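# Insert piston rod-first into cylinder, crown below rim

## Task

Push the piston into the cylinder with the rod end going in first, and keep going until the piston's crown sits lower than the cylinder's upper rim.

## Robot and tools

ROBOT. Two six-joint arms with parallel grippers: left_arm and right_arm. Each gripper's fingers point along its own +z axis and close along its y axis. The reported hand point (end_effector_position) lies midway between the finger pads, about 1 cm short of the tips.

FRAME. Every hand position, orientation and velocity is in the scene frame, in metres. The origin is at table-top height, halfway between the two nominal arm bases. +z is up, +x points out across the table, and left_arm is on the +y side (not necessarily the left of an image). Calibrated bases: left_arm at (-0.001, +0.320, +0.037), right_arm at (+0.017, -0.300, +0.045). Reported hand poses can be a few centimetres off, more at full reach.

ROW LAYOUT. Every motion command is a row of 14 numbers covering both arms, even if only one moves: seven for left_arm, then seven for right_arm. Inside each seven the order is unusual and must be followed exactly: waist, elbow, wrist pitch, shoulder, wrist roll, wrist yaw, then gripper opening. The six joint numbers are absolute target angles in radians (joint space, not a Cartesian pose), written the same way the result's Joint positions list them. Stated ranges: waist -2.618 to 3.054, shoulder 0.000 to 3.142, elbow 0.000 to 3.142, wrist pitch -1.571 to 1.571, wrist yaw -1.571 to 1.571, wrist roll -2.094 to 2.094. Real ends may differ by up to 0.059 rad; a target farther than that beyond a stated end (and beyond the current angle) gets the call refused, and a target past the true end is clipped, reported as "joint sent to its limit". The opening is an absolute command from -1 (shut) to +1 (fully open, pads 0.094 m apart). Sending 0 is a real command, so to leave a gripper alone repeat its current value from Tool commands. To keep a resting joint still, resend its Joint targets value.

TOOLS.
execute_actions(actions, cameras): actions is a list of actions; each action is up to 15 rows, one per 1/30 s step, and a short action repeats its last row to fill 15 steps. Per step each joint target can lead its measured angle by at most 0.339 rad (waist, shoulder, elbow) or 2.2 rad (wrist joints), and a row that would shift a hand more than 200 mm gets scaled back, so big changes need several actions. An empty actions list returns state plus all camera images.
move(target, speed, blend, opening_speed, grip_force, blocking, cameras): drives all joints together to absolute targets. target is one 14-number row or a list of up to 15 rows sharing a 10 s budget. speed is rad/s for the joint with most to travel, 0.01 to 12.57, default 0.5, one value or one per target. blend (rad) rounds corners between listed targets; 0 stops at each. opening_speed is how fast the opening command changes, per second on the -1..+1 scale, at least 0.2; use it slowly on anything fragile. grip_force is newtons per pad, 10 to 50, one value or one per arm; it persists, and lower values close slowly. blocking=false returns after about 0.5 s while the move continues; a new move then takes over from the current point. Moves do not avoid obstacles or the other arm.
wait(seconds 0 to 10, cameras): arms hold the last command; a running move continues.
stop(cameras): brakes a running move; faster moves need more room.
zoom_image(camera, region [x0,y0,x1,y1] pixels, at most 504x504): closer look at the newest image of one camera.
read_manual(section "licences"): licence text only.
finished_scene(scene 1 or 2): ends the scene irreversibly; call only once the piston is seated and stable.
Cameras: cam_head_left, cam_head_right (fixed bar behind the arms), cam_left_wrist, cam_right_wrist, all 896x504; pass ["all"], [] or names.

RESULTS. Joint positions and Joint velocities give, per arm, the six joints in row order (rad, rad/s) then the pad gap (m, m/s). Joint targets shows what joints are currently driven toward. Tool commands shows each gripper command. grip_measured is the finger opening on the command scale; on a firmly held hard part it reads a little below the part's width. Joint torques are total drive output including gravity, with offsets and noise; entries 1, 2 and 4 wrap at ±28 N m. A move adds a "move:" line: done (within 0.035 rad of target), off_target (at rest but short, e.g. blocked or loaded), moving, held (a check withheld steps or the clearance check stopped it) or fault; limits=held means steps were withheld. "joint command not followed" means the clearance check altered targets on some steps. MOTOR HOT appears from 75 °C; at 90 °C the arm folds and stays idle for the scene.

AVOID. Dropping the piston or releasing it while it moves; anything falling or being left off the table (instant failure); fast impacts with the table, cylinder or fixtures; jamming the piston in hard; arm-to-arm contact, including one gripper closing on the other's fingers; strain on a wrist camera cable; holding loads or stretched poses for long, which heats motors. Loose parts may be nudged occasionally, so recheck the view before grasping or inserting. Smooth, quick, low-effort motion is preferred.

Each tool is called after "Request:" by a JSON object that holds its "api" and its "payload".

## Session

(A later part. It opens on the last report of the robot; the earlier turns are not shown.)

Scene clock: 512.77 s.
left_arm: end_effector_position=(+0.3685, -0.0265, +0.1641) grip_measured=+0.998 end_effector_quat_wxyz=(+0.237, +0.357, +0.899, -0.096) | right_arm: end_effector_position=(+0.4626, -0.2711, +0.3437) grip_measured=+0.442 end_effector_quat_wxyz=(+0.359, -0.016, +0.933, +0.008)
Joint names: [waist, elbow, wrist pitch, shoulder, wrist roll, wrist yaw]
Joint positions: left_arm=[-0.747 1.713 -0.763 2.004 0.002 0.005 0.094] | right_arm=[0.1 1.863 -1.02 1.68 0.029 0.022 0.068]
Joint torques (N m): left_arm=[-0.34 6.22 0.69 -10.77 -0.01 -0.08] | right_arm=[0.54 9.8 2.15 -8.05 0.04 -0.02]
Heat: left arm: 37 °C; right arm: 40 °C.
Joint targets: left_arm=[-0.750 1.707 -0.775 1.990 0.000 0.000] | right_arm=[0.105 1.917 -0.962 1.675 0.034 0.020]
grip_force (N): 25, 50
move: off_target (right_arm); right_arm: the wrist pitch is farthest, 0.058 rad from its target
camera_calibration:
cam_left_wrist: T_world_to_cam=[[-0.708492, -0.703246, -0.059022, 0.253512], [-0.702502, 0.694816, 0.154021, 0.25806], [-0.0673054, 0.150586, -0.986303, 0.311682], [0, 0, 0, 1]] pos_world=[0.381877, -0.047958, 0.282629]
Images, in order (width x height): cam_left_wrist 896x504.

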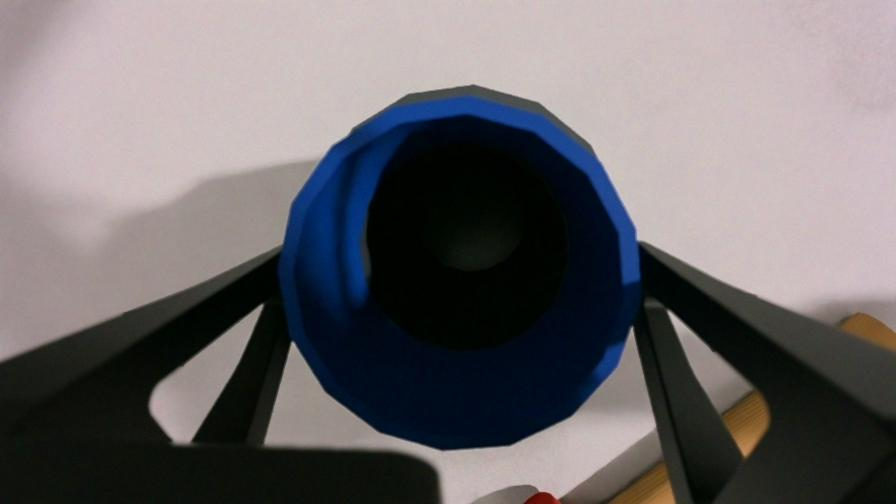

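Request:
{"api": "move", "payload": {"target": [[-0.750, 2.11, -1.085, 2.05, 0.0, 0.0, 1.0, 0.105, 1.917, -0.962, 1.675, 0.034, 0.020, 0.2], [-0.1247, 1.0395, -0.0078, 1.5876, 0.5305, 1.2358, 1.0, 0.105, 1.917, -0.962, 1.675, 0.034, 0.020, 0.2]], "speed": [0.4, 0.8], "blend": [0.05, 0], "cameras": ["cam_left_wrist", "cam_head_left", "cam_head_right"]}}

Request:
{"api": "zoom_image", "payload": {"camera": "cam_left_wrist", "region": [360, 120, 610, 320]}}

Scene clock: 518.07 s.
left_arm: end_effector_position=(+0.3572, +0.1030, +0.2600) grip_measured=+0.998 end_effector_quat_wxyz=(+0.475, +0.485, +0.604, -0.418) | right_arm: end_effector_position=(+0.4626, -0.2711, +0.3437) grip_measured=+0.442 end_effector_quat_wxyz=(+0.359, -0.016, +0.933, +0.008)
Joint names: [waist, elbow, wrist pitch, shoulder, wrist roll, wrist yaw]
Joint positions: left_arm=[-0.126 1.05 -0.021 1.626 0.521 1.207 0.094] | right_arm=[0.1 1.863 -1.02 1.68 0.029 0.022 0.068]
Joint torques (N m): left_arm=[0.1 5.81 1.08 -9.29 0.11 0.62] | right_arm=[0.53 9.83 2.15 -8.1 0.05 -0.01]
Heat: left arm: 37 °C; right arm: 40 °C.
Joint targets: left_arm=[-0.125 1.040 -0.008 1.587 0.531 1.236] | right_arm=[0.105 1.917 -0.962 1.675 0.034 0.020]
grip_force (N): 25, 50
move: off_target (left_arm, right_arm); left_arm: the shoulder is farthest, 0.039 rad from its target; right_arm: the wrist pitch is farthest, 0.058 rad from its target
camera_calibration:
cam_left_wrist: T_world_to_cam=[[-0.978245, -0.206437, -0.0204967, 0.377456], [-0.145295, 0.752313, -0.642585, 0.147491], [0.148073, -0.625627, -0.765941, 0.331768], [0, 0, 0, 1]] pos_world=[0.341549, 0.174524, 0.356627]
Images, in order (width x height): cam_head_left 896x504, cam_head_right 896x504, cam_left_wrist 896x504.

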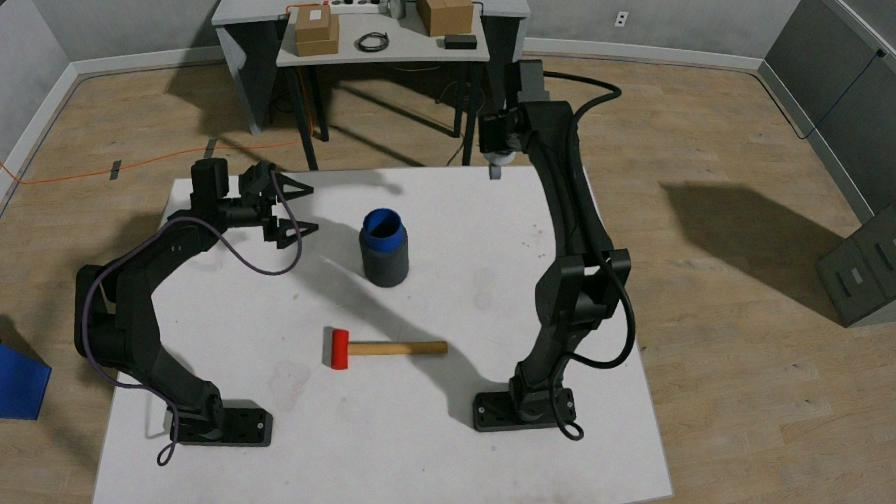

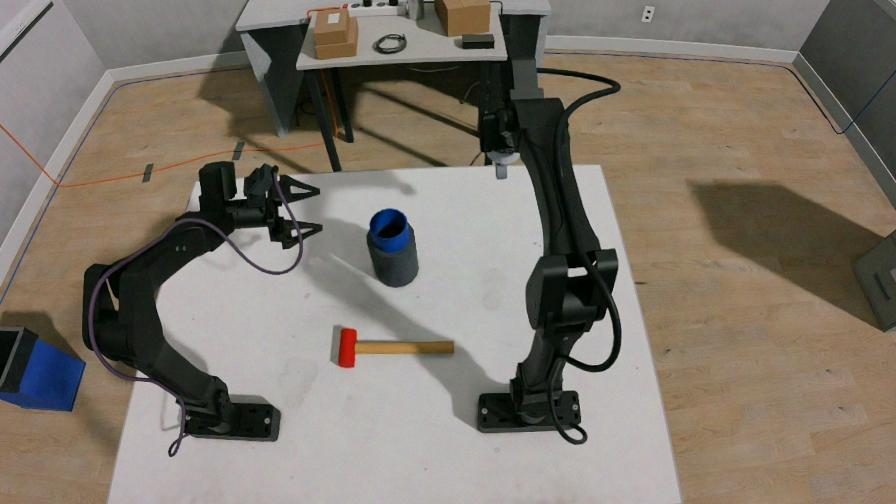

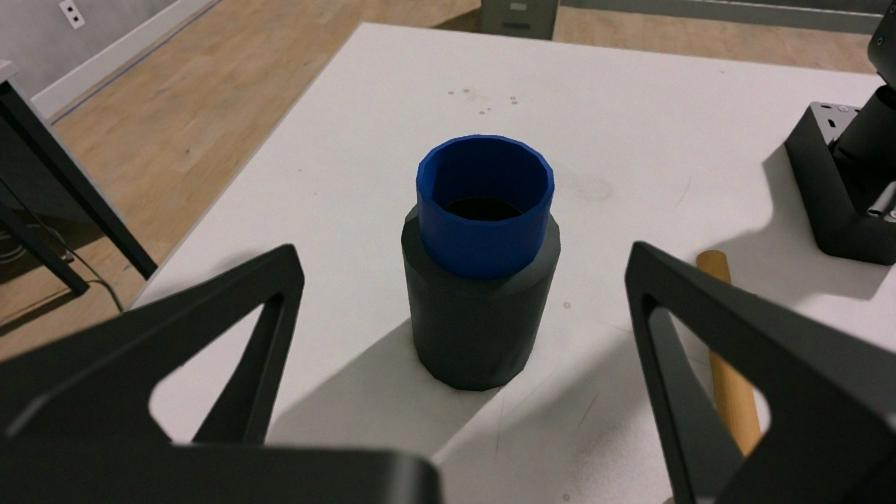

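Scaled by 2.016 from the camera's 896x504 image, which has a finer 1280x720 frame.

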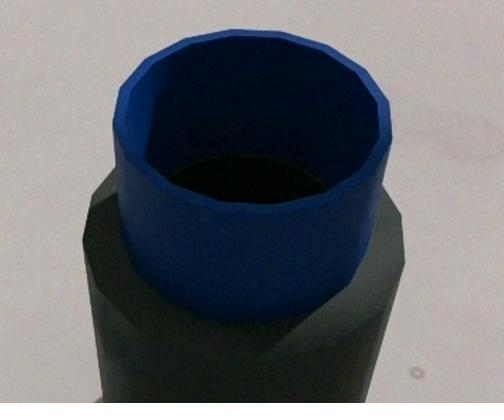

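Request:
{"api": "move", "payload": {"target": [-0.1247, 1.0395, -0.0078, 1.5876, 0.5305, 1.2358, 1.0, 0.6715, 1.695, -0.825, 1.650, 0.034, 0.020, 0.2], "speed": 0.5, "cameras": ["cam_left_wrist", "cam_right_wrist"]}}

Scene clock: 523.17 s.
left_arm: end_effector_position=(+0.3571, +0.1030, +0.2601) grip_measured=+0.998 end_effector_quat_wxyz=(+0.475, +0.485, +0.604, -0.418) | right_arm: end_effector_position=(+0.3780, -0.0287, +0.2950) grip_measured=+0.442 end_effector_quat_wxyz=(+0.320, -0.285, +0.897, +0.105)
Joint names: [waist, elbow, wrist pitch, shoulder, wrist roll, wrist yaw]
Joint positions: left_arm=[-0.126 1.05 -0.021 1.626 0.521 1.207 0.094] | right_arm=[0.676 1.691 -0.896 1.68 0.028 0.015 0.068]
Joint torques (N m): left_arm=[0.09 5.83 1.08 -9.29 0.1 0.62] | right_arm=[-0.51 6.16 2.21 -10.81 0.08 0.05]
Heat: left arm: 37 °C; right arm: 40 °C.
Joint targets: left_arm=[-0.125 1.040 -0.008 1.587 0.531 1.236] | right_arm=[0.672 1.695 -0.825 1.650 0.034 0.020]
grip_force (N): 25, 50
move: off_target (left_arm, right_arm); left_arm: the shoulder is farthest, 0.039 rad from its target; right_arm: the wrist pitch is farthest, 0.071 rad from its target
camera_calibration:
cam_left_wrist: T_world_to_cam=[[-0.978302, -0.206105, -0.0211167, 0.377544], [-0.144606, 0.752249, -0.642815, 0.147398], [0.148372, -0.625813, -0.765731, 0.331714], [0, 0, 0, 1]] pos_world=[0.34145, 0.174525, 0.356726]
cam_right_wrist: T_world_to_cam=[[0.57119, -0.818775, -0.0578659, -0.222667], [-0.820496, -0.571519, -0.0123418, 0.305232], [-0.0229662, 0.0545283, -0.998248, 0.428486], [0, 0, 0, 1]] pos_world=[0.387467, -0.0312335, 0.418618]
Images, in order (width x height): cam_left_wrist 896x504, cam_right_wrist 896x504.

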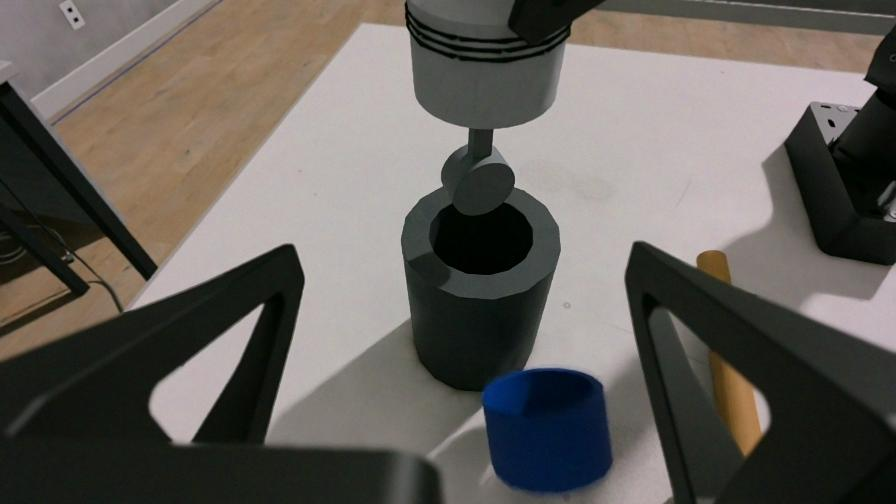

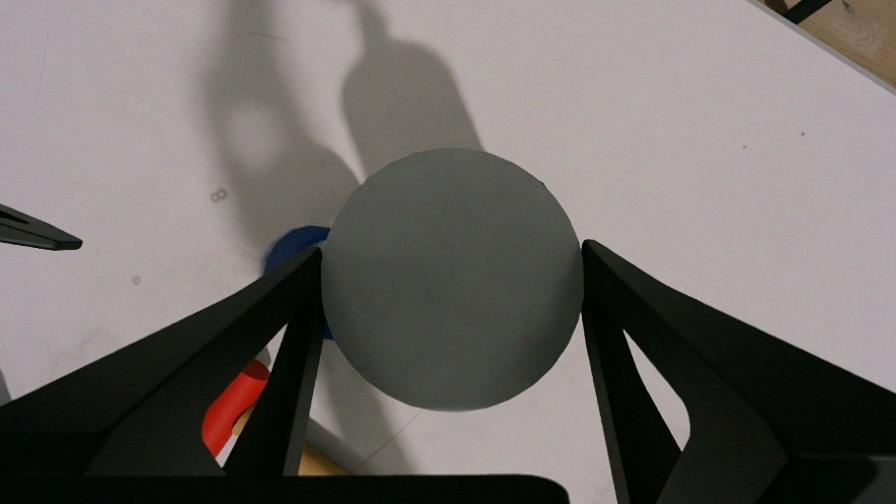

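Request:
{"api": "zoom_image", "payload": {"camera": "cam_left_wrist", "region": [430, 330, 680, 504]}}

Request:
{"api": "wait", "payload": {"seconds": 0.5, "cameras": ["cam_left_wrist", "cam_right_wrist", "cam_head_left", "cam_head_right"]}}

Scaled by 2.016 from the camera's 896x504 image, which has a finer 1280x720 frame.

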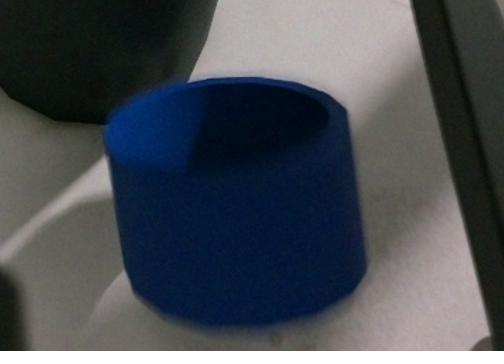

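Scene clock: 524.47 s.
left_arm: end_effector_position=(+0.3571, +0.1030, +0.2601) grip_measured=+0.998 end_effector_quat_wxyz=(+0.475, +0.485, +0.604, -0.418) | right_arm: end_effector_position=(+0.3780, -0.0287, +0.2950) grip_measured=+0.442 end_effector_quat_wxyz=(+0.320, -0.285, +0.897, +0.105)
Joint names: [waist, elbow, wrist pitch, shoulder, wrist roll, wrist yaw]
Joint positions: left_arm=[-0.126 1.05 -0.021 1.626 0.521 1.207 0.094] | right_arm=[0.676 1.691 -0.896 1.68 0.028 0.015 0.068]
Joint torques (N m): left_arm=[0.1 5.83 1.08 -9.29 0.1 0.62] | right_arm=[-0.39 6.11 2.27 -10.8 0.07 0.08]
Heat: left arm: 37 °C; right arm: 40 °C.
Joint targets: left_arm=[-0.125 1.040 -0.008 1.587 0.531 1.236] | right_arm=[0.672 1.695 -0.825 1.650 0.034 0.020]
Tool commands: left_gripper/opening=+1.0 right_gripper/opening=+0.2
grip_force (N): 25, 50
wait: 0.50 s; at rest from the start
camera_calibration:
cam_left_wrist: T_world_to_cam=[[-0.978302, -0.206105, -0.0211167, 0.377544], [-0.144606, 0.752249, -0.642815, 0.147398], [0.148372, -0.625813, -0.765731, 0.331714], [0, 0, 0, 1]] pos_world=[0.34145, 0.174525, 0.356726]
cam_right_wrist: T_world_to_cam=[[0.57119, -0.818775, -0.0578659, -0.222667], [-0.820496, -0.571519, -0.0123418, 0.305232], [-0.0229662, 0.0545283, -0.998248, 0.428486], [0, 0, 0, 1]] pos_world=[0.387467, -0.0312335, 0.418618]

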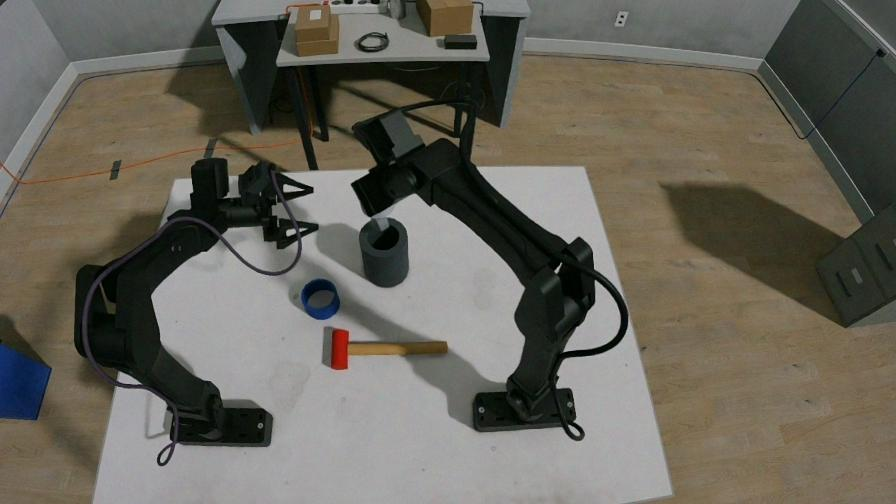

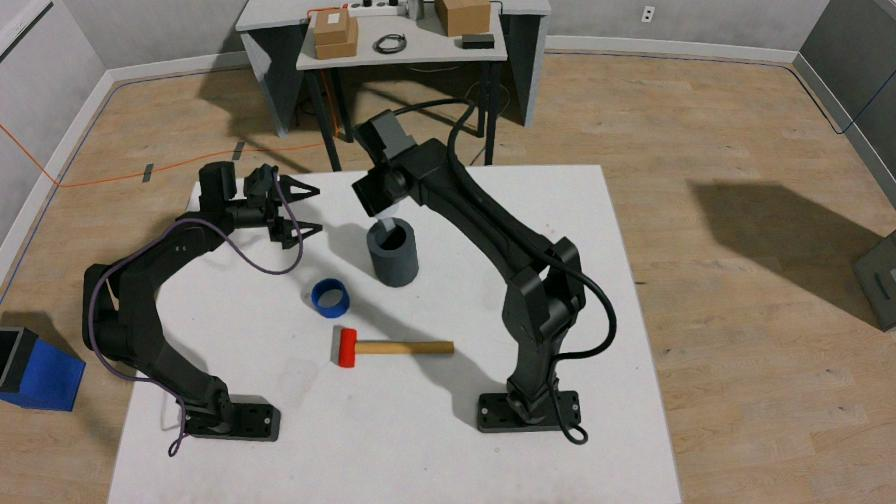

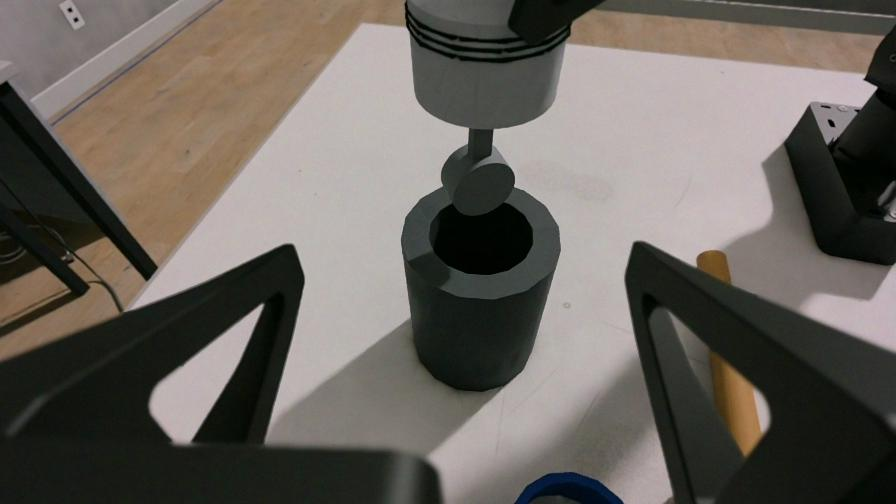

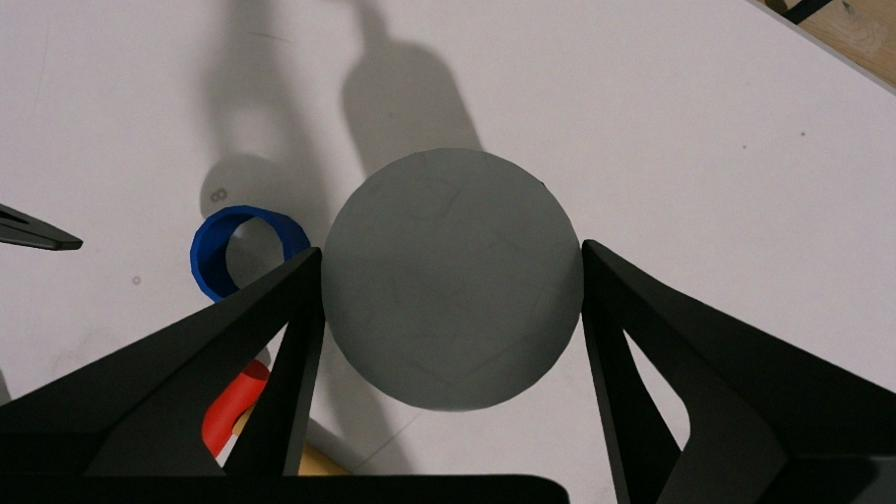

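Request:
{"api": "move", "payload": {"target": [[-0.35, 1.0, -0.28, 1.52, 0.26, 0.6, 1.0, 0.40, 1.917, -0.962, 1.675, 0.034, 0.020, 0.2], [-0.575, 0.876, -0.52, 1.391, 0.0, 0.0, 1.0, 0.105, 1.917, -0.962, 1.675, 0.034, 0.020, 0.2]], "speed": 0.8, "blend": [0.15, 0], "cameras": ["cam_left_wrist", "cam_head_right"]}}

Scene clock: 536.10 s.
left_arm: end_effector_position=(+0.2897, +0.1292, +0.1254) grip_measured=+0.998 end_effector_quat_wxyz=(+0.247, +0.280, +0.924, -0.078) | right_arm: end_effector_position=(+0.4624, -0.2695, +0.3434) grip_measured=+0.442 end_effector_quat_wxyz=(+0.359, -0.018, +0.933, +0.010)
Joint names: [waist, elbow, wrist pitch, shoulder, wrist roll, wrist yaw]
Joint positions: left_arm=[-0.571 0.885 -0.508 1.424 0.009 0.011 0.094] | right_arm=[0.102 1.863 -1.02 1.68 0.029 0.017 0.068]
Joint torques (N m): left_arm=[-0.39 5.83 0.71 -6.89 -0.1 -0.12] | right_arm=[0.4 9.85 2.18 -8.1 0.05 0.01]
Heat: left arm: 38 °C; right arm: 39 °C.
Joint targets: left_arm=[-0.575 0.876 -0.520 1.391 0.000 0.000] | right_arm=[0.105 1.917 -0.962 1.675 0.034 0.020]
grip_force (N): 25, 50
move: off_target (right_arm); right_arm: the wrist pitch is farthest, 0.058 rad from its target
camera_calibration:
cam_left_wrist: T_world_to_cam=[[-0.581416, -0.811551, -0.0577885, 0.281962], [-0.809051, 0.569194, 0.146476, 0.148441], [-0.0859796, 0.131917, -0.987525, 0.252722], [0, 0, 0, 1]] pos_world=[0.305763, 0.110996, 0.244121]
Images, in order (width x height): cam_head_right 896x504, cam_left_wrist 896x504.

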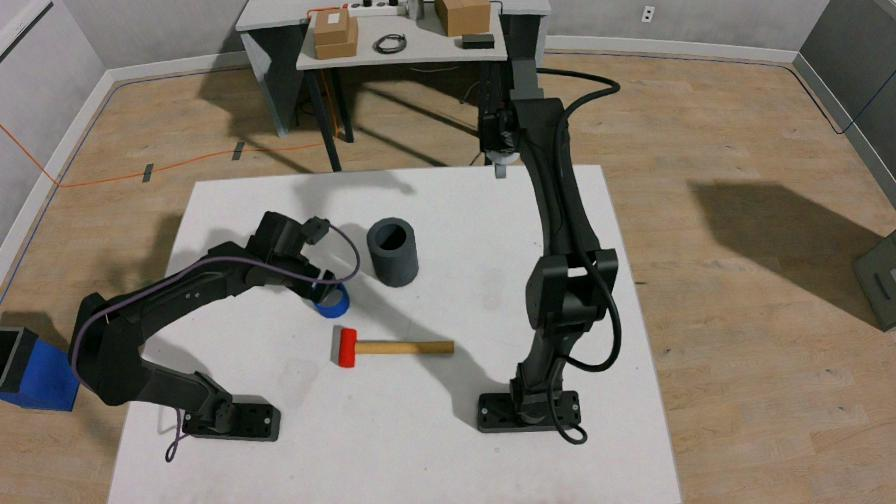

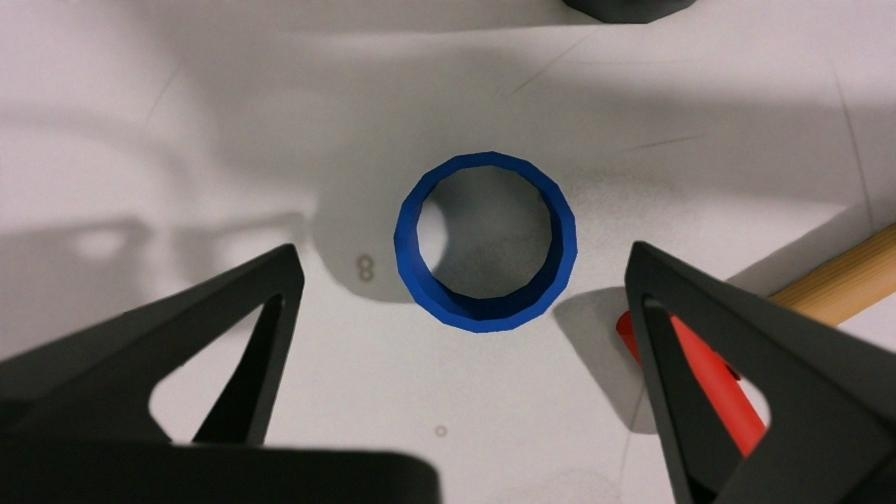

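Request:
{"api": "zoom_image", "payload": {"camera": "cam_left_wrist", "region": [380, 140, 590, 345]}}

Scaled by 2.400 from the camera's 896x504 image, which has a finer 1280x720 frame.

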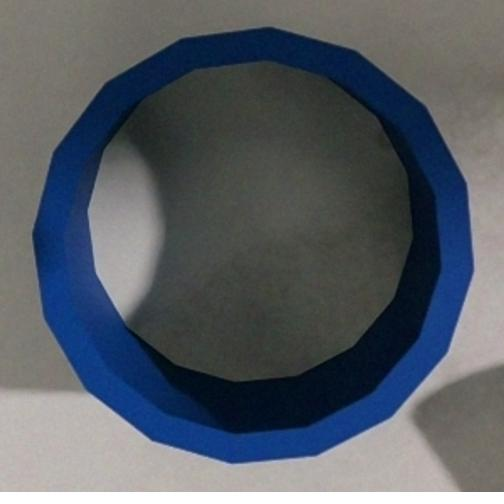

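Request:
{"api": "move", "payload": {"target": [-0.602, 1.555, -1.215, 1.972, 0.0, 0.0, 1.0, 0.105, 1.917, -0.962, 1.675, 0.034, 0.020, 0.2], "speed": 0.6, "cameras": ["cam_left_wrist", "cam_head_right"]}}

Scene clock: 557.23 s.
left_arm: end_effector_position=(+0.2878, +0.1203, +0.1025) grip_measured=+0.998 end_effector_quat_wxyz=(-0.030, +0.300, +0.954, +0.004) | right_arm: end_effector_position=(+0.4624, -0.2695, +0.3434) grip_measured=+0.442 end_effector_quat_wxyz=(+0.359, -0.018, +0.933, +0.010)
Joint names: [waist, elbow, wrist pitch, shoulder, wrist roll, wrist yaw]
Joint positions: left_arm=[-0.596 1.524 -1.201 1.954 0.008 0.01 0.094] | right_arm=[0.102 1.863 -1.02 1.68 0.029 0.017 0.068]
Joint torques (N m): left_arm=[-0.61 8.12 -0.17 -7.17 -0.07 -0.12] | right_arm=[0.35 9.94 2.15 -8.13 0.04 0.05]
Heat: left arm: 36 °C; right arm: 40 °C.
Joint targets: left_arm=[-0.602 1.555 -1.215 1.972 0.000 0.000] | right_arm=[0.105 1.917 -0.962 1.675 0.034 0.020]
grip_force (N): 25, 50
move: off_target (right_arm); right_arm: the wrist pitch is farthest, 0.058 rad from its target
camera_calibration:
cam_left_wrist: T_world_to_cam=[[-0.620569, -0.783768, -0.0245209, 0.276769], [-0.593561, 0.449073, 0.667847, 0.0544188], [-0.512426, 0.429, -0.743895, 0.293079], [0, 0, 0, 1]] pos_world=[0.354236, 0.066754, 0.188463]
Images, in order (width x height): cam_head_right 896x504, cam_left_wrist 896x504.

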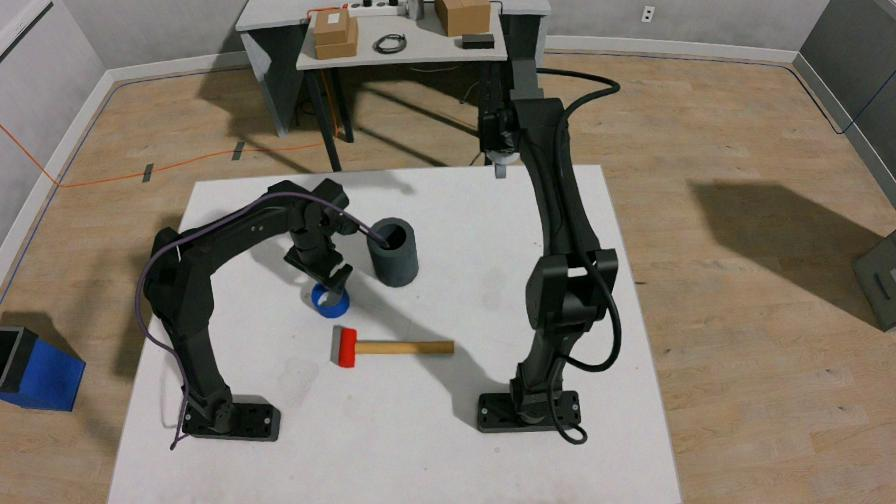

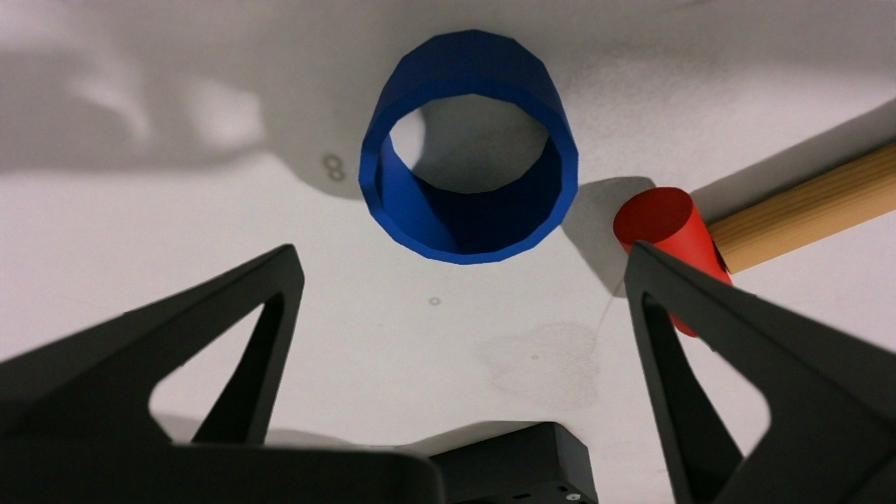

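Request:
{"api": "move", "payload": {"target": [-0.602, 1.334, -0.910, 2.070, 0.0, 0.0, 1.0, 0.105, 1.917, -0.962, 1.675, 0.034, 0.020, 0.2], "speed": 0.3, "cameras": ["cam_left_wrist"]}}

Scene clock: 560.60 s.
left_arm: end_effector_position=(+0.2810, +0.1278, +0.0217) grip_measured=+0.998 end_effector_quat_wxyz=(-0.049, +0.292, +0.955, +0.015) | right_arm: end_effector_position=(+0.4624, -0.2695, +0.3434) grip_measured=+0.442 end_effector_quat_wxyz=(+0.359, -0.018, +0.933, +0.010)
Joint names: [waist, elbow, wrist pitch, shoulder, wrist roll, wrist yaw]
Joint positions: left_arm=[-0.594 1.334 -0.948 2.059 -0.005 0 0.094] | right_arm=[0.102 1.863 -1.02 1.68 0.029 0.017 0.068]
Joint torques (N m): left_arm=[-0.77 5.14 0.23 -7.97 0.06 -0.03] | right_arm=[0.38 9.88 2.15 -8.1 0.05 0.01]
Heat: left arm: 36 °C; right arm: 40 °C.
Joint targets: left_arm=[-0.602 1.334 -0.910 2.070 0.000 0.000] | right_arm=[0.105 1.917 -0.962 1.675 0.034 0.020]
grip_force (N): 25, 50
move: off_target (left_arm, right_arm); left_arm: the wrist pitch is farthest, 0.038 rad from its target; right_arm: the wrist pitch is farthest, 0.058 rad from its target
camera_calibration:
cam_left_wrist: T_world_to_cam=[[-0.610335, -0.79148, -0.0324056, 0.274782], [-0.580201, 0.41881, 0.698545, 0.100392], [-0.539313, 0.445148, -0.714832, 0.231166], [0, 0, 0, 1]] pos_world=[0.350627, 0.0725359, 0.104021]
Images, in order (width x height): cam_left_wrist 896x504.

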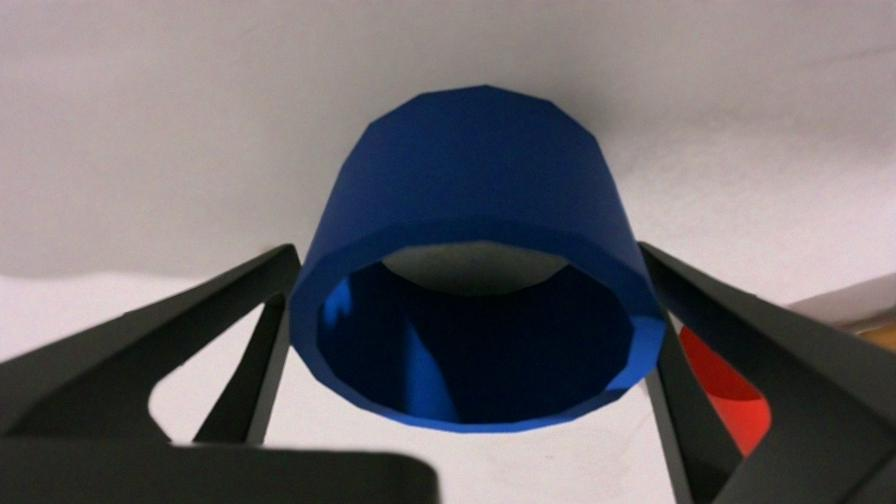

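Request:
{"api": "move", "payload": {"target": [[-0.602, 1.334, -0.892, 2.070, 0.0, 0.0, 1.0, 0.105, 1.917, -0.962, 1.675, 0.034, 0.020, 0.2], [-0.602, 1.334, -0.892, 2.070, 0.0, 0.0, 0.6, 0.105, 1.917, -0.962, 1.675, 0.034, 0.020, 0.2]], "speed": 0.3, "opening_speed": 0.3, "cameras": ["cam_left_wrist"]}}

Scene clock: 563.53 s.
left_arm: end_effector_position=(+0.2834, +0.1262, +0.0214) grip_measured=+0.715 end_effector_quat_wxyz=(-0.043, +0.293, +0.955, +0.013) | right_arm: end_effector_position=(+0.4624, -0.2695, +0.3434) grip_measured=+0.442 end_effector_quat_wxyz=(+0.359, -0.018, +0.933, +0.010)
Joint names: [waist, elbow, wrist pitch, shoulder, wrist roll, wrist yaw]
Joint positions: left_arm=[-0.594 1.334 -0.936 2.059 -0.003 0 0.081] | right_arm=[0.102 1.863 -1.02 1.68 0.029 0.017 0.068]
Joint torques (N m): left_arm=[-0.77 5.15 0.31 -7.99 0.04 -0.03] | right_arm=[0.32 9.92 2.16 -8.14 0.04 0.04]
Heat: left arm: 36 °C; right arm: 41 °C.
Joint targets: left_arm=[-0.602 1.334 -0.892 2.070 0.000 0.000] | right_arm=[0.105 1.917 -0.962 1.675 0.034 0.020]
grip_force (N): 25, 50
move: off_target (left_arm, right_arm); target 2's new numbers were sent with left_arm's wrist pitch 0.045 rad from that target; left_arm: the wrist pitch is farthest, 0.044 rad from its target; right_arm: the wrist pitch is farthest, 0.058 rad from its target
camera_calibration:
cam_left_wrist: T_world_to_cam=[[-0.611221, -0.790773, -0.0329687, 0.275096], [-0.586319, 0.424423, 0.689996, 0.10387], [-0.531638, 0.44107, -0.723062, 0.231519], [0, 0, 0, 1]] pos_world=[0.352129, 0.0713373, 0.104802]
Images, in order (width x height): cam_left_wrist 896x504.

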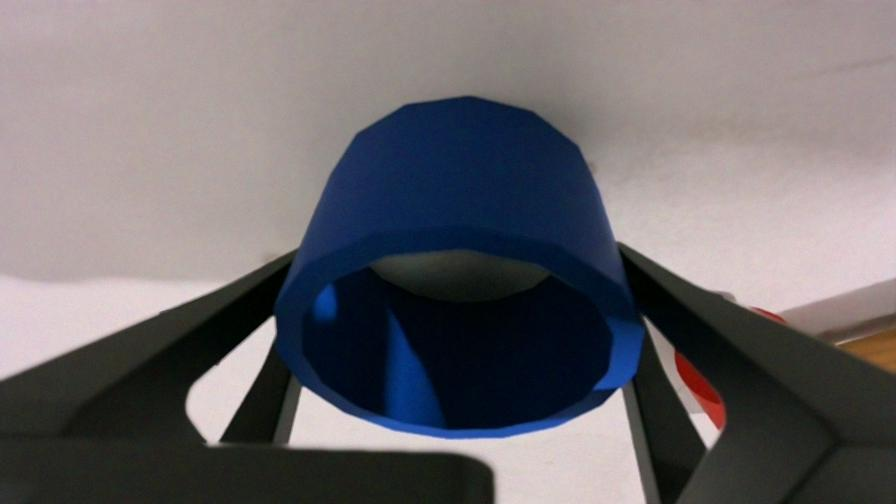

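Request:
{"api": "move", "payload": {"target": [[-0.50, 1.44, -1.06, 1.742, 0.0, 0.0, 0.6, 0.105, 1.917, -0.962, 1.675, 0.034, 0.020, 0.2], [-0.30, 1.177, -0.35, 1.586, 0.0, 0.0, 0.6, 0.105, 1.917, -0.962, 1.675, 0.034, 0.020, 0.2], [-0.25, 0.618, 1.125, 1.940, 0.0, 0.0, 0.6, 0.105, 1.917, -0.962, 1.675, 0.034, 0.020, 0.2]], "speed": [0.5, 0.7, 0.7], "blend": [0.1, 0.15, 0], "cameras": ["cam_left_wrist", "cam_head_left", "cam_head_right"]}}

Scene clock: 569.63 s.
left_arm: end_effector_position=(+0.4587, +0.1971, +0.1185) grip_measured=+0.715 end_effector_quat_wxyz=(+0.608, +0.102, +0.783, -0.081) | right_arm: end_effector_position=(+0.4624, -0.2695, +0.3434) grip_measured=+0.442 end_effector_quat_wxyz=(+0.359, -0.018, +0.933, +0.010)
Joint names: [waist, elbow, wrist pitch, shoulder, wrist roll, wrist yaw]
Joint positions: left_arm=[-0.256 0.617 1.064 1.931 -0.003 0 0.081] | right_arm=[0.102 1.863 -1.02 1.68 0.029 0.017 0.068]
Joint torques (N m): left_arm=[0.57 4.64 1.99 -6.5 0.04 -0.03] | right_arm=[0.35 9.88 2.14 -8.13 0.07 0.03]
Heat: left arm: 37 °C; right arm: 41 °C.
Joint targets: left_arm=[-0.250 0.618 1.125 1.940 0.000 0.000] | right_arm=[0.105 1.917 -0.962 1.675 0.034 0.020]
grip_force (N): 25, 50
move: off_target (left_arm, right_arm); left_arm: the wrist pitch is farthest, 0.061 rad from its target; right_arm: the wrist pitch is farthest, 0.058 rad from its target
camera_calibration:
cam_left_wrist: T_world_to_cam=[[-0.236179, -0.969655, -0.0631498, 0.308381], [-0.76442, 0.225525, -0.603987, 0.383866], [0.599901, -0.0943759, -0.794489, -0.0414498], [0, 0, 0, 1]] pos_world=[0.391134, 0.20854, 0.218393]
Images, in order (width x height): cam_head_left 896x504, cam_head_right 896x504, cam_left_wrist 896x504.

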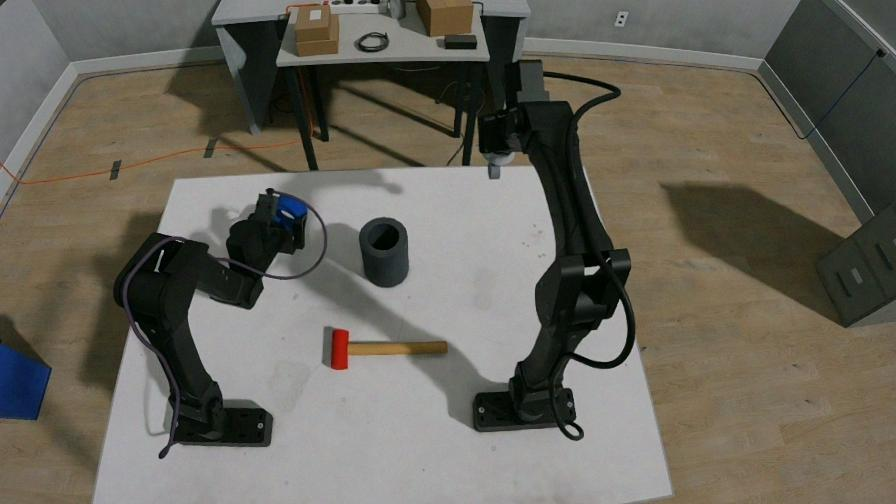

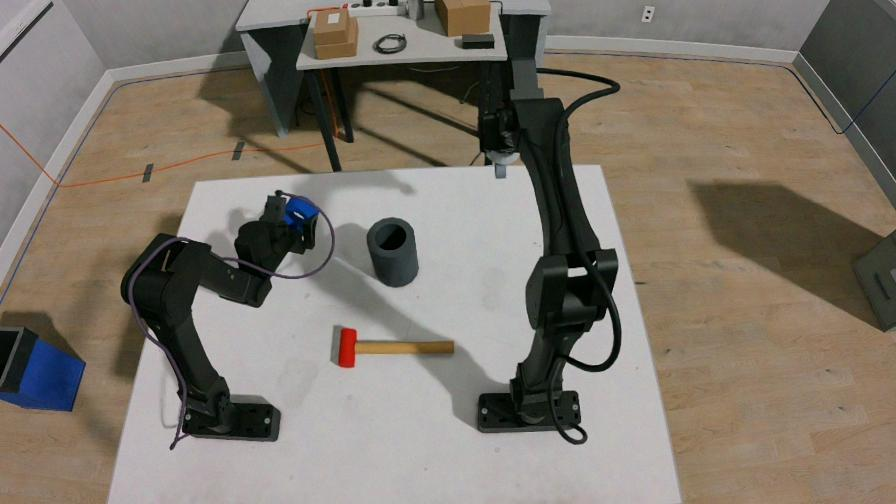

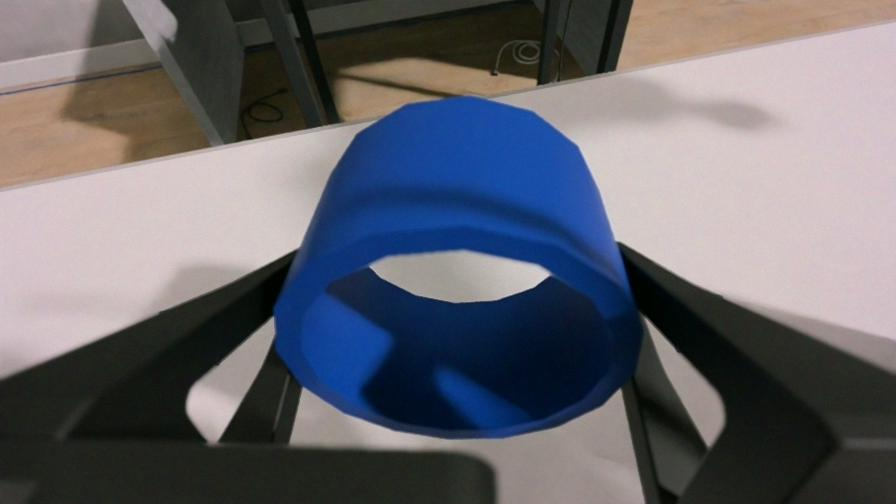

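Request:
{"api": "move", "payload": {"target": [-0.25, 0.660, 1.470, 2.278, 0.0, 0.0, 0.6, 0.105, 1.917, -0.962, 1.675, 0.034, 0.020, 0.2], "speed": 0.3, "cameras": ["cam_left_wrist"]}}

Scene clock: 577.60 s.
left_arm: end_effector_position=(+0.4611, +0.1965, +0.0537) grip_measured=+0.715 end_effector_quat_wxyz=(+0.617, +0.101, +0.776, -0.082) | right_arm: end_effector_position=(+0.4624, -0.2695, +0.3434) grip_measured=+0.442 end_effector_quat_wxyz=(+0.359, -0.018, +0.933, +0.010)
Joint names: [waist, elbow, wrist pitch, shoulder, wrist roll, wrist yaw]
Joint positions: left_arm=[-0.256 0.635 1.405 2.266 -0.003 0 0.081] | right_arm=[0.102 1.863 -1.02 1.68 0.029 0.017 0.068]
Joint torques (N m): left_arm=[0.57 4.9 2.03 -7.3 0.04 -0.03] | right_arm=[0.36 9.87 2.17 -8.18 0.04 0.04]
Heat: left arm: 39 °C; right arm: 41 °C.
Joint targets: left_arm=[-0.250 0.660 1.470 2.278 0.000 0.000] | right_arm=[0.105 1.917 -0.962 1.675 0.034 0.020]
grip_force (N): 25, 50
move: off_target (left_arm, right_arm); left_arm: the wrist pitch is farthest, 0.065 rad from its target; right_arm: the wrist pitch is farthest, 0.058 rad from its target
camera_calibration:
cam_left_wrist: T_world_to_cam=[[-0.234715, -0.970051, -0.062532, 0.303597], [-0.749962, 0.221638, -0.623245, 0.341812], [0.618439, -0.0993883, -0.779523, -0.102787], [0, 0, 0, 1]] pos_world=[0.391172, 0.20853, 0.151892]
Images, in order (width x height): cam_left_wrist 896x504.

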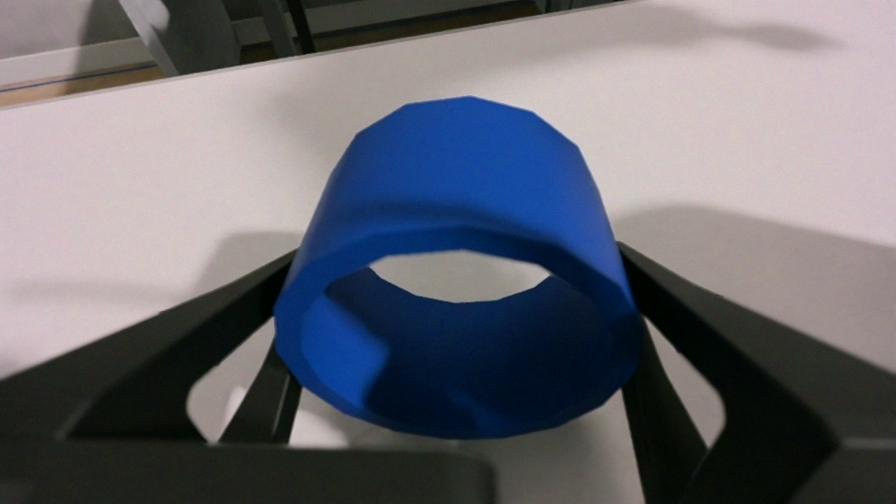

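Request:
{"api": "move", "payload": {"target": [-0.25, 0.660, 1.490, 2.308, 0.0, 0.0, 0.6, 0.105, 1.917, -0.962, 1.675, 0.034, 0.020, 0.2], "speed": 0.08, "cameras": ["cam_left_wrist", "cam_head_left"]}}

Request:
{"api": "zoom_image", "payload": {"camera": "cam_head_left", "region": [180, 160, 360, 340]}}

Scene clock: 579.33 s.
left_arm: end_effector_position=(+0.4596, +0.1969, +0.0466) grip_measured=+0.715 end_effector_quat_wxyz=(+0.615, +0.101, +0.778, -0.082) | right_arm: end_effector_position=(+0.4624, -0.2695, +0.3434) grip_measured=+0.442 end_effector_quat_wxyz=(+0.359, -0.018, +0.933, +0.010)
Joint names: [waist, elbow, wrist pitch, shoulder, wrist roll, wrist yaw]
Joint positions: left_arm=[-0.256 0.635 1.423 2.292 -0.003 0 0.081] | right_arm=[0.102 1.863 -1.02 1.68 0.029 0.017 0.068]
Joint torques (N m): left_arm=[0.55 4.77 2.04 -7.01 0.04 -0.03] | right_arm=[0.28 9.91 2.17 -8.12 0.1 0.04]
Heat: left arm: 39 °C; right arm: 41 °C.
Joint targets: left_arm=[-0.250 0.660 1.490 2.308 0.000 0.000] | right_arm=[0.105 1.917 -0.962 1.675 0.034 0.020]
grip_force (N): 25, 50
move: off_target (left_arm, right_arm); left_arm: the wrist pitch is farthest, 0.067 rad from its target; right_arm: the wrist pitch is farthest, 0.058 rad from its target
camera_calibration:
cam_left_wrist: T_world_to_cam=[[-0.235128, -0.96994, -0.0627031, 0.303323], [-0.754103, 0.222746, -0.617829, 0.337506], [0.613224, -0.0979842, -0.783808, -0.105062], [0, 0, 0, 1]] pos_world=[0.390261, 0.208733, 0.145192]
Images, in order (width x height): cam_head_left 896x504, cam_left_wrist 896x504.

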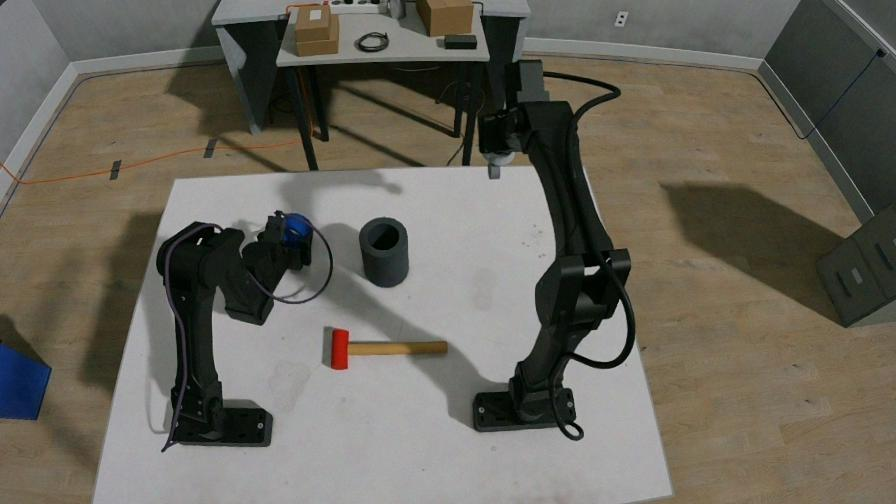

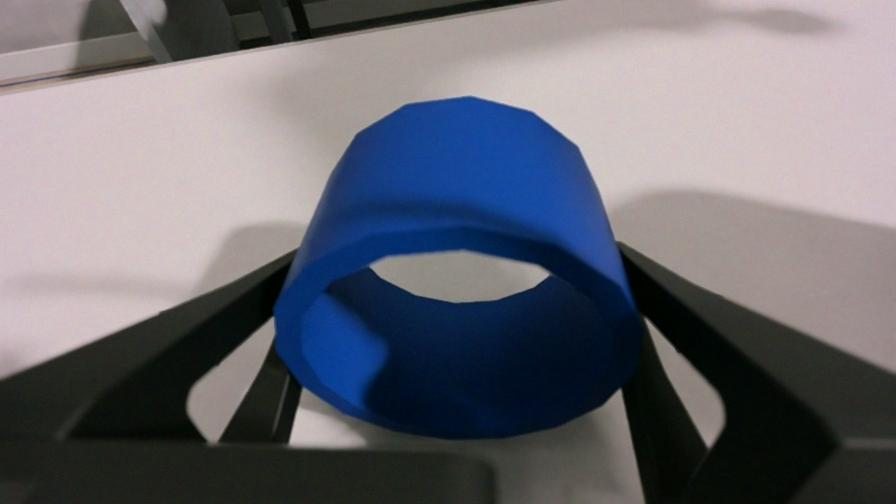

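Scaled by 2.800 from the camera's 896x504 image, which has a finer 1280x720 frame.

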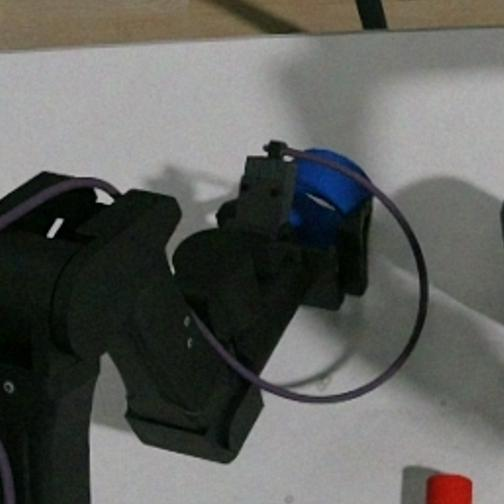

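Request:
{"api": "move", "payload": {"target": [-0.25, 0.660, 1.495, 2.324, 0.0, 0.0, 0.6, 0.105, 1.917, -0.962, 1.675, 0.034, 0.020, 0.2], "speed": 0.08, "cameras": []}}

Scene clock: 580.50 s.
left_arm: end_effector_position=(+0.4604, +0.1967, +0.0460) grip_measured=+0.715 end_effector_quat_wxyz=(+0.618, +0.101, +0.776, -0.083) | right_arm: end_effector_position=(+0.4624, -0.2695, +0.3434) grip_measured=+0.442 end_effector_quat_wxyz=(+0.359, -0.018, +0.933, +0.010)
Joint names: [waist, elbow, wrist pitch, shoulder, wrist roll, wrist yaw]
Joint positions: left_arm=[-0.256 0.639 1.44 2.304 -0.003 0 0.081] | right_arm=[0.102 1.863 -1.02 1.68 0.029 0.017 0.068]
Joint torques (N m): left_arm=[0.57 4.38 1.94 -6.83 0.04 -0.03] | right_arm=[0.36 9.91 2.14 -8.1 0.07 0.03]
Heat: left arm: 40 °C; right arm: 41 °C.
Joint targets: left_arm=[-0.250 0.660 1.495 2.324 0.000 0.000] | right_arm=[0.105 1.917 -0.962 1.675 0.034 0.020]
grip_force (N): 25, 50
move: off_target (left_arm, right_arm); left_arm: the wrist pitch is farthest, 0.055 rad from its target; right_arm: the wrist pitch is farthest, 0.058 rad from its target
No camera images: "cameras" was empty.

Request:
{"api": "move", "payload": {"target": [-0.25, 0.660, 1.495, 2.320, 0.0, 0.0, 1.0, 0.105, 1.917, -0.962, 1.675, 0.034, 0.020, 0.2], "speed": 0.1, "opening_speed": 0.25, "cameras": ["cam_left_wrist"]}}

Scene clock: 583.00 s.
left_arm: end_effector_position=(+0.4632, +0.1959, +0.0530) grip_measured=+0.998 end_effector_quat_wxyz=(+0.628, +0.100, +0.767, -0.084) | right_arm: end_effector_position=(+0.4624, -0.2695, +0.3434) grip_measured=+0.442 end_effector_quat_wxyz=(+0.359, -0.018, +0.933, +0.010)
Joint names: [waist, elbow, wrist pitch, shoulder, wrist roll, wrist yaw]
Joint positions: left_arm=[-0.256 0.645 1.462 2.304 -0.003 0 0.094] | right_arm=[0.102 1.863 -1.02 1.68 0.029 0.017 0.068]
Joint torques (N m): left_arm=[0.57 3.96 1.74 -7.13 0.04 -0.03] | right_arm=[0.32 9.85 2.15 -8.13 0.07 0.07]
Heat: left arm: 40 °C; right arm: 41 °C.
Joint targets: left_arm=[-0.250 0.660 1.495 2.320 0.000 0.000] | right_arm=[0.105 1.917 -0.962 1.675 0.034 0.020]
grip_force (N): 25, 50
move: off_target (right_arm); right_arm: the wrist pitch is farthest, 0.058 rad from its target
camera_calibration:
cam_left_wrist: T_world_to_cam=[[-0.232994, -0.970514, -0.061771, 0.302738], [-0.732174, 0.21687, -0.645669, 0.336852], [0.640028, -0.10521, -0.761115, -0.114442], [0, 0, 0, 1]] pos_world=[0.390417, 0.208718, 0.149092]
Images, in order (width x height): cam_left_wrist 896x504.

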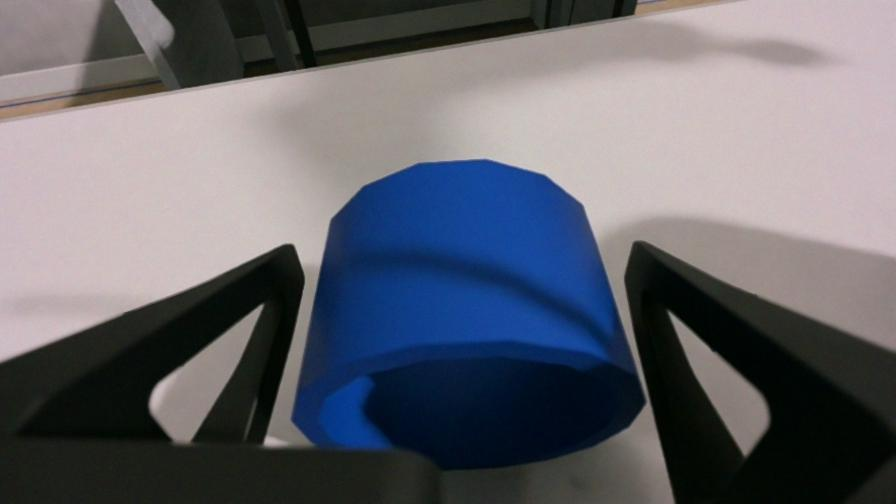

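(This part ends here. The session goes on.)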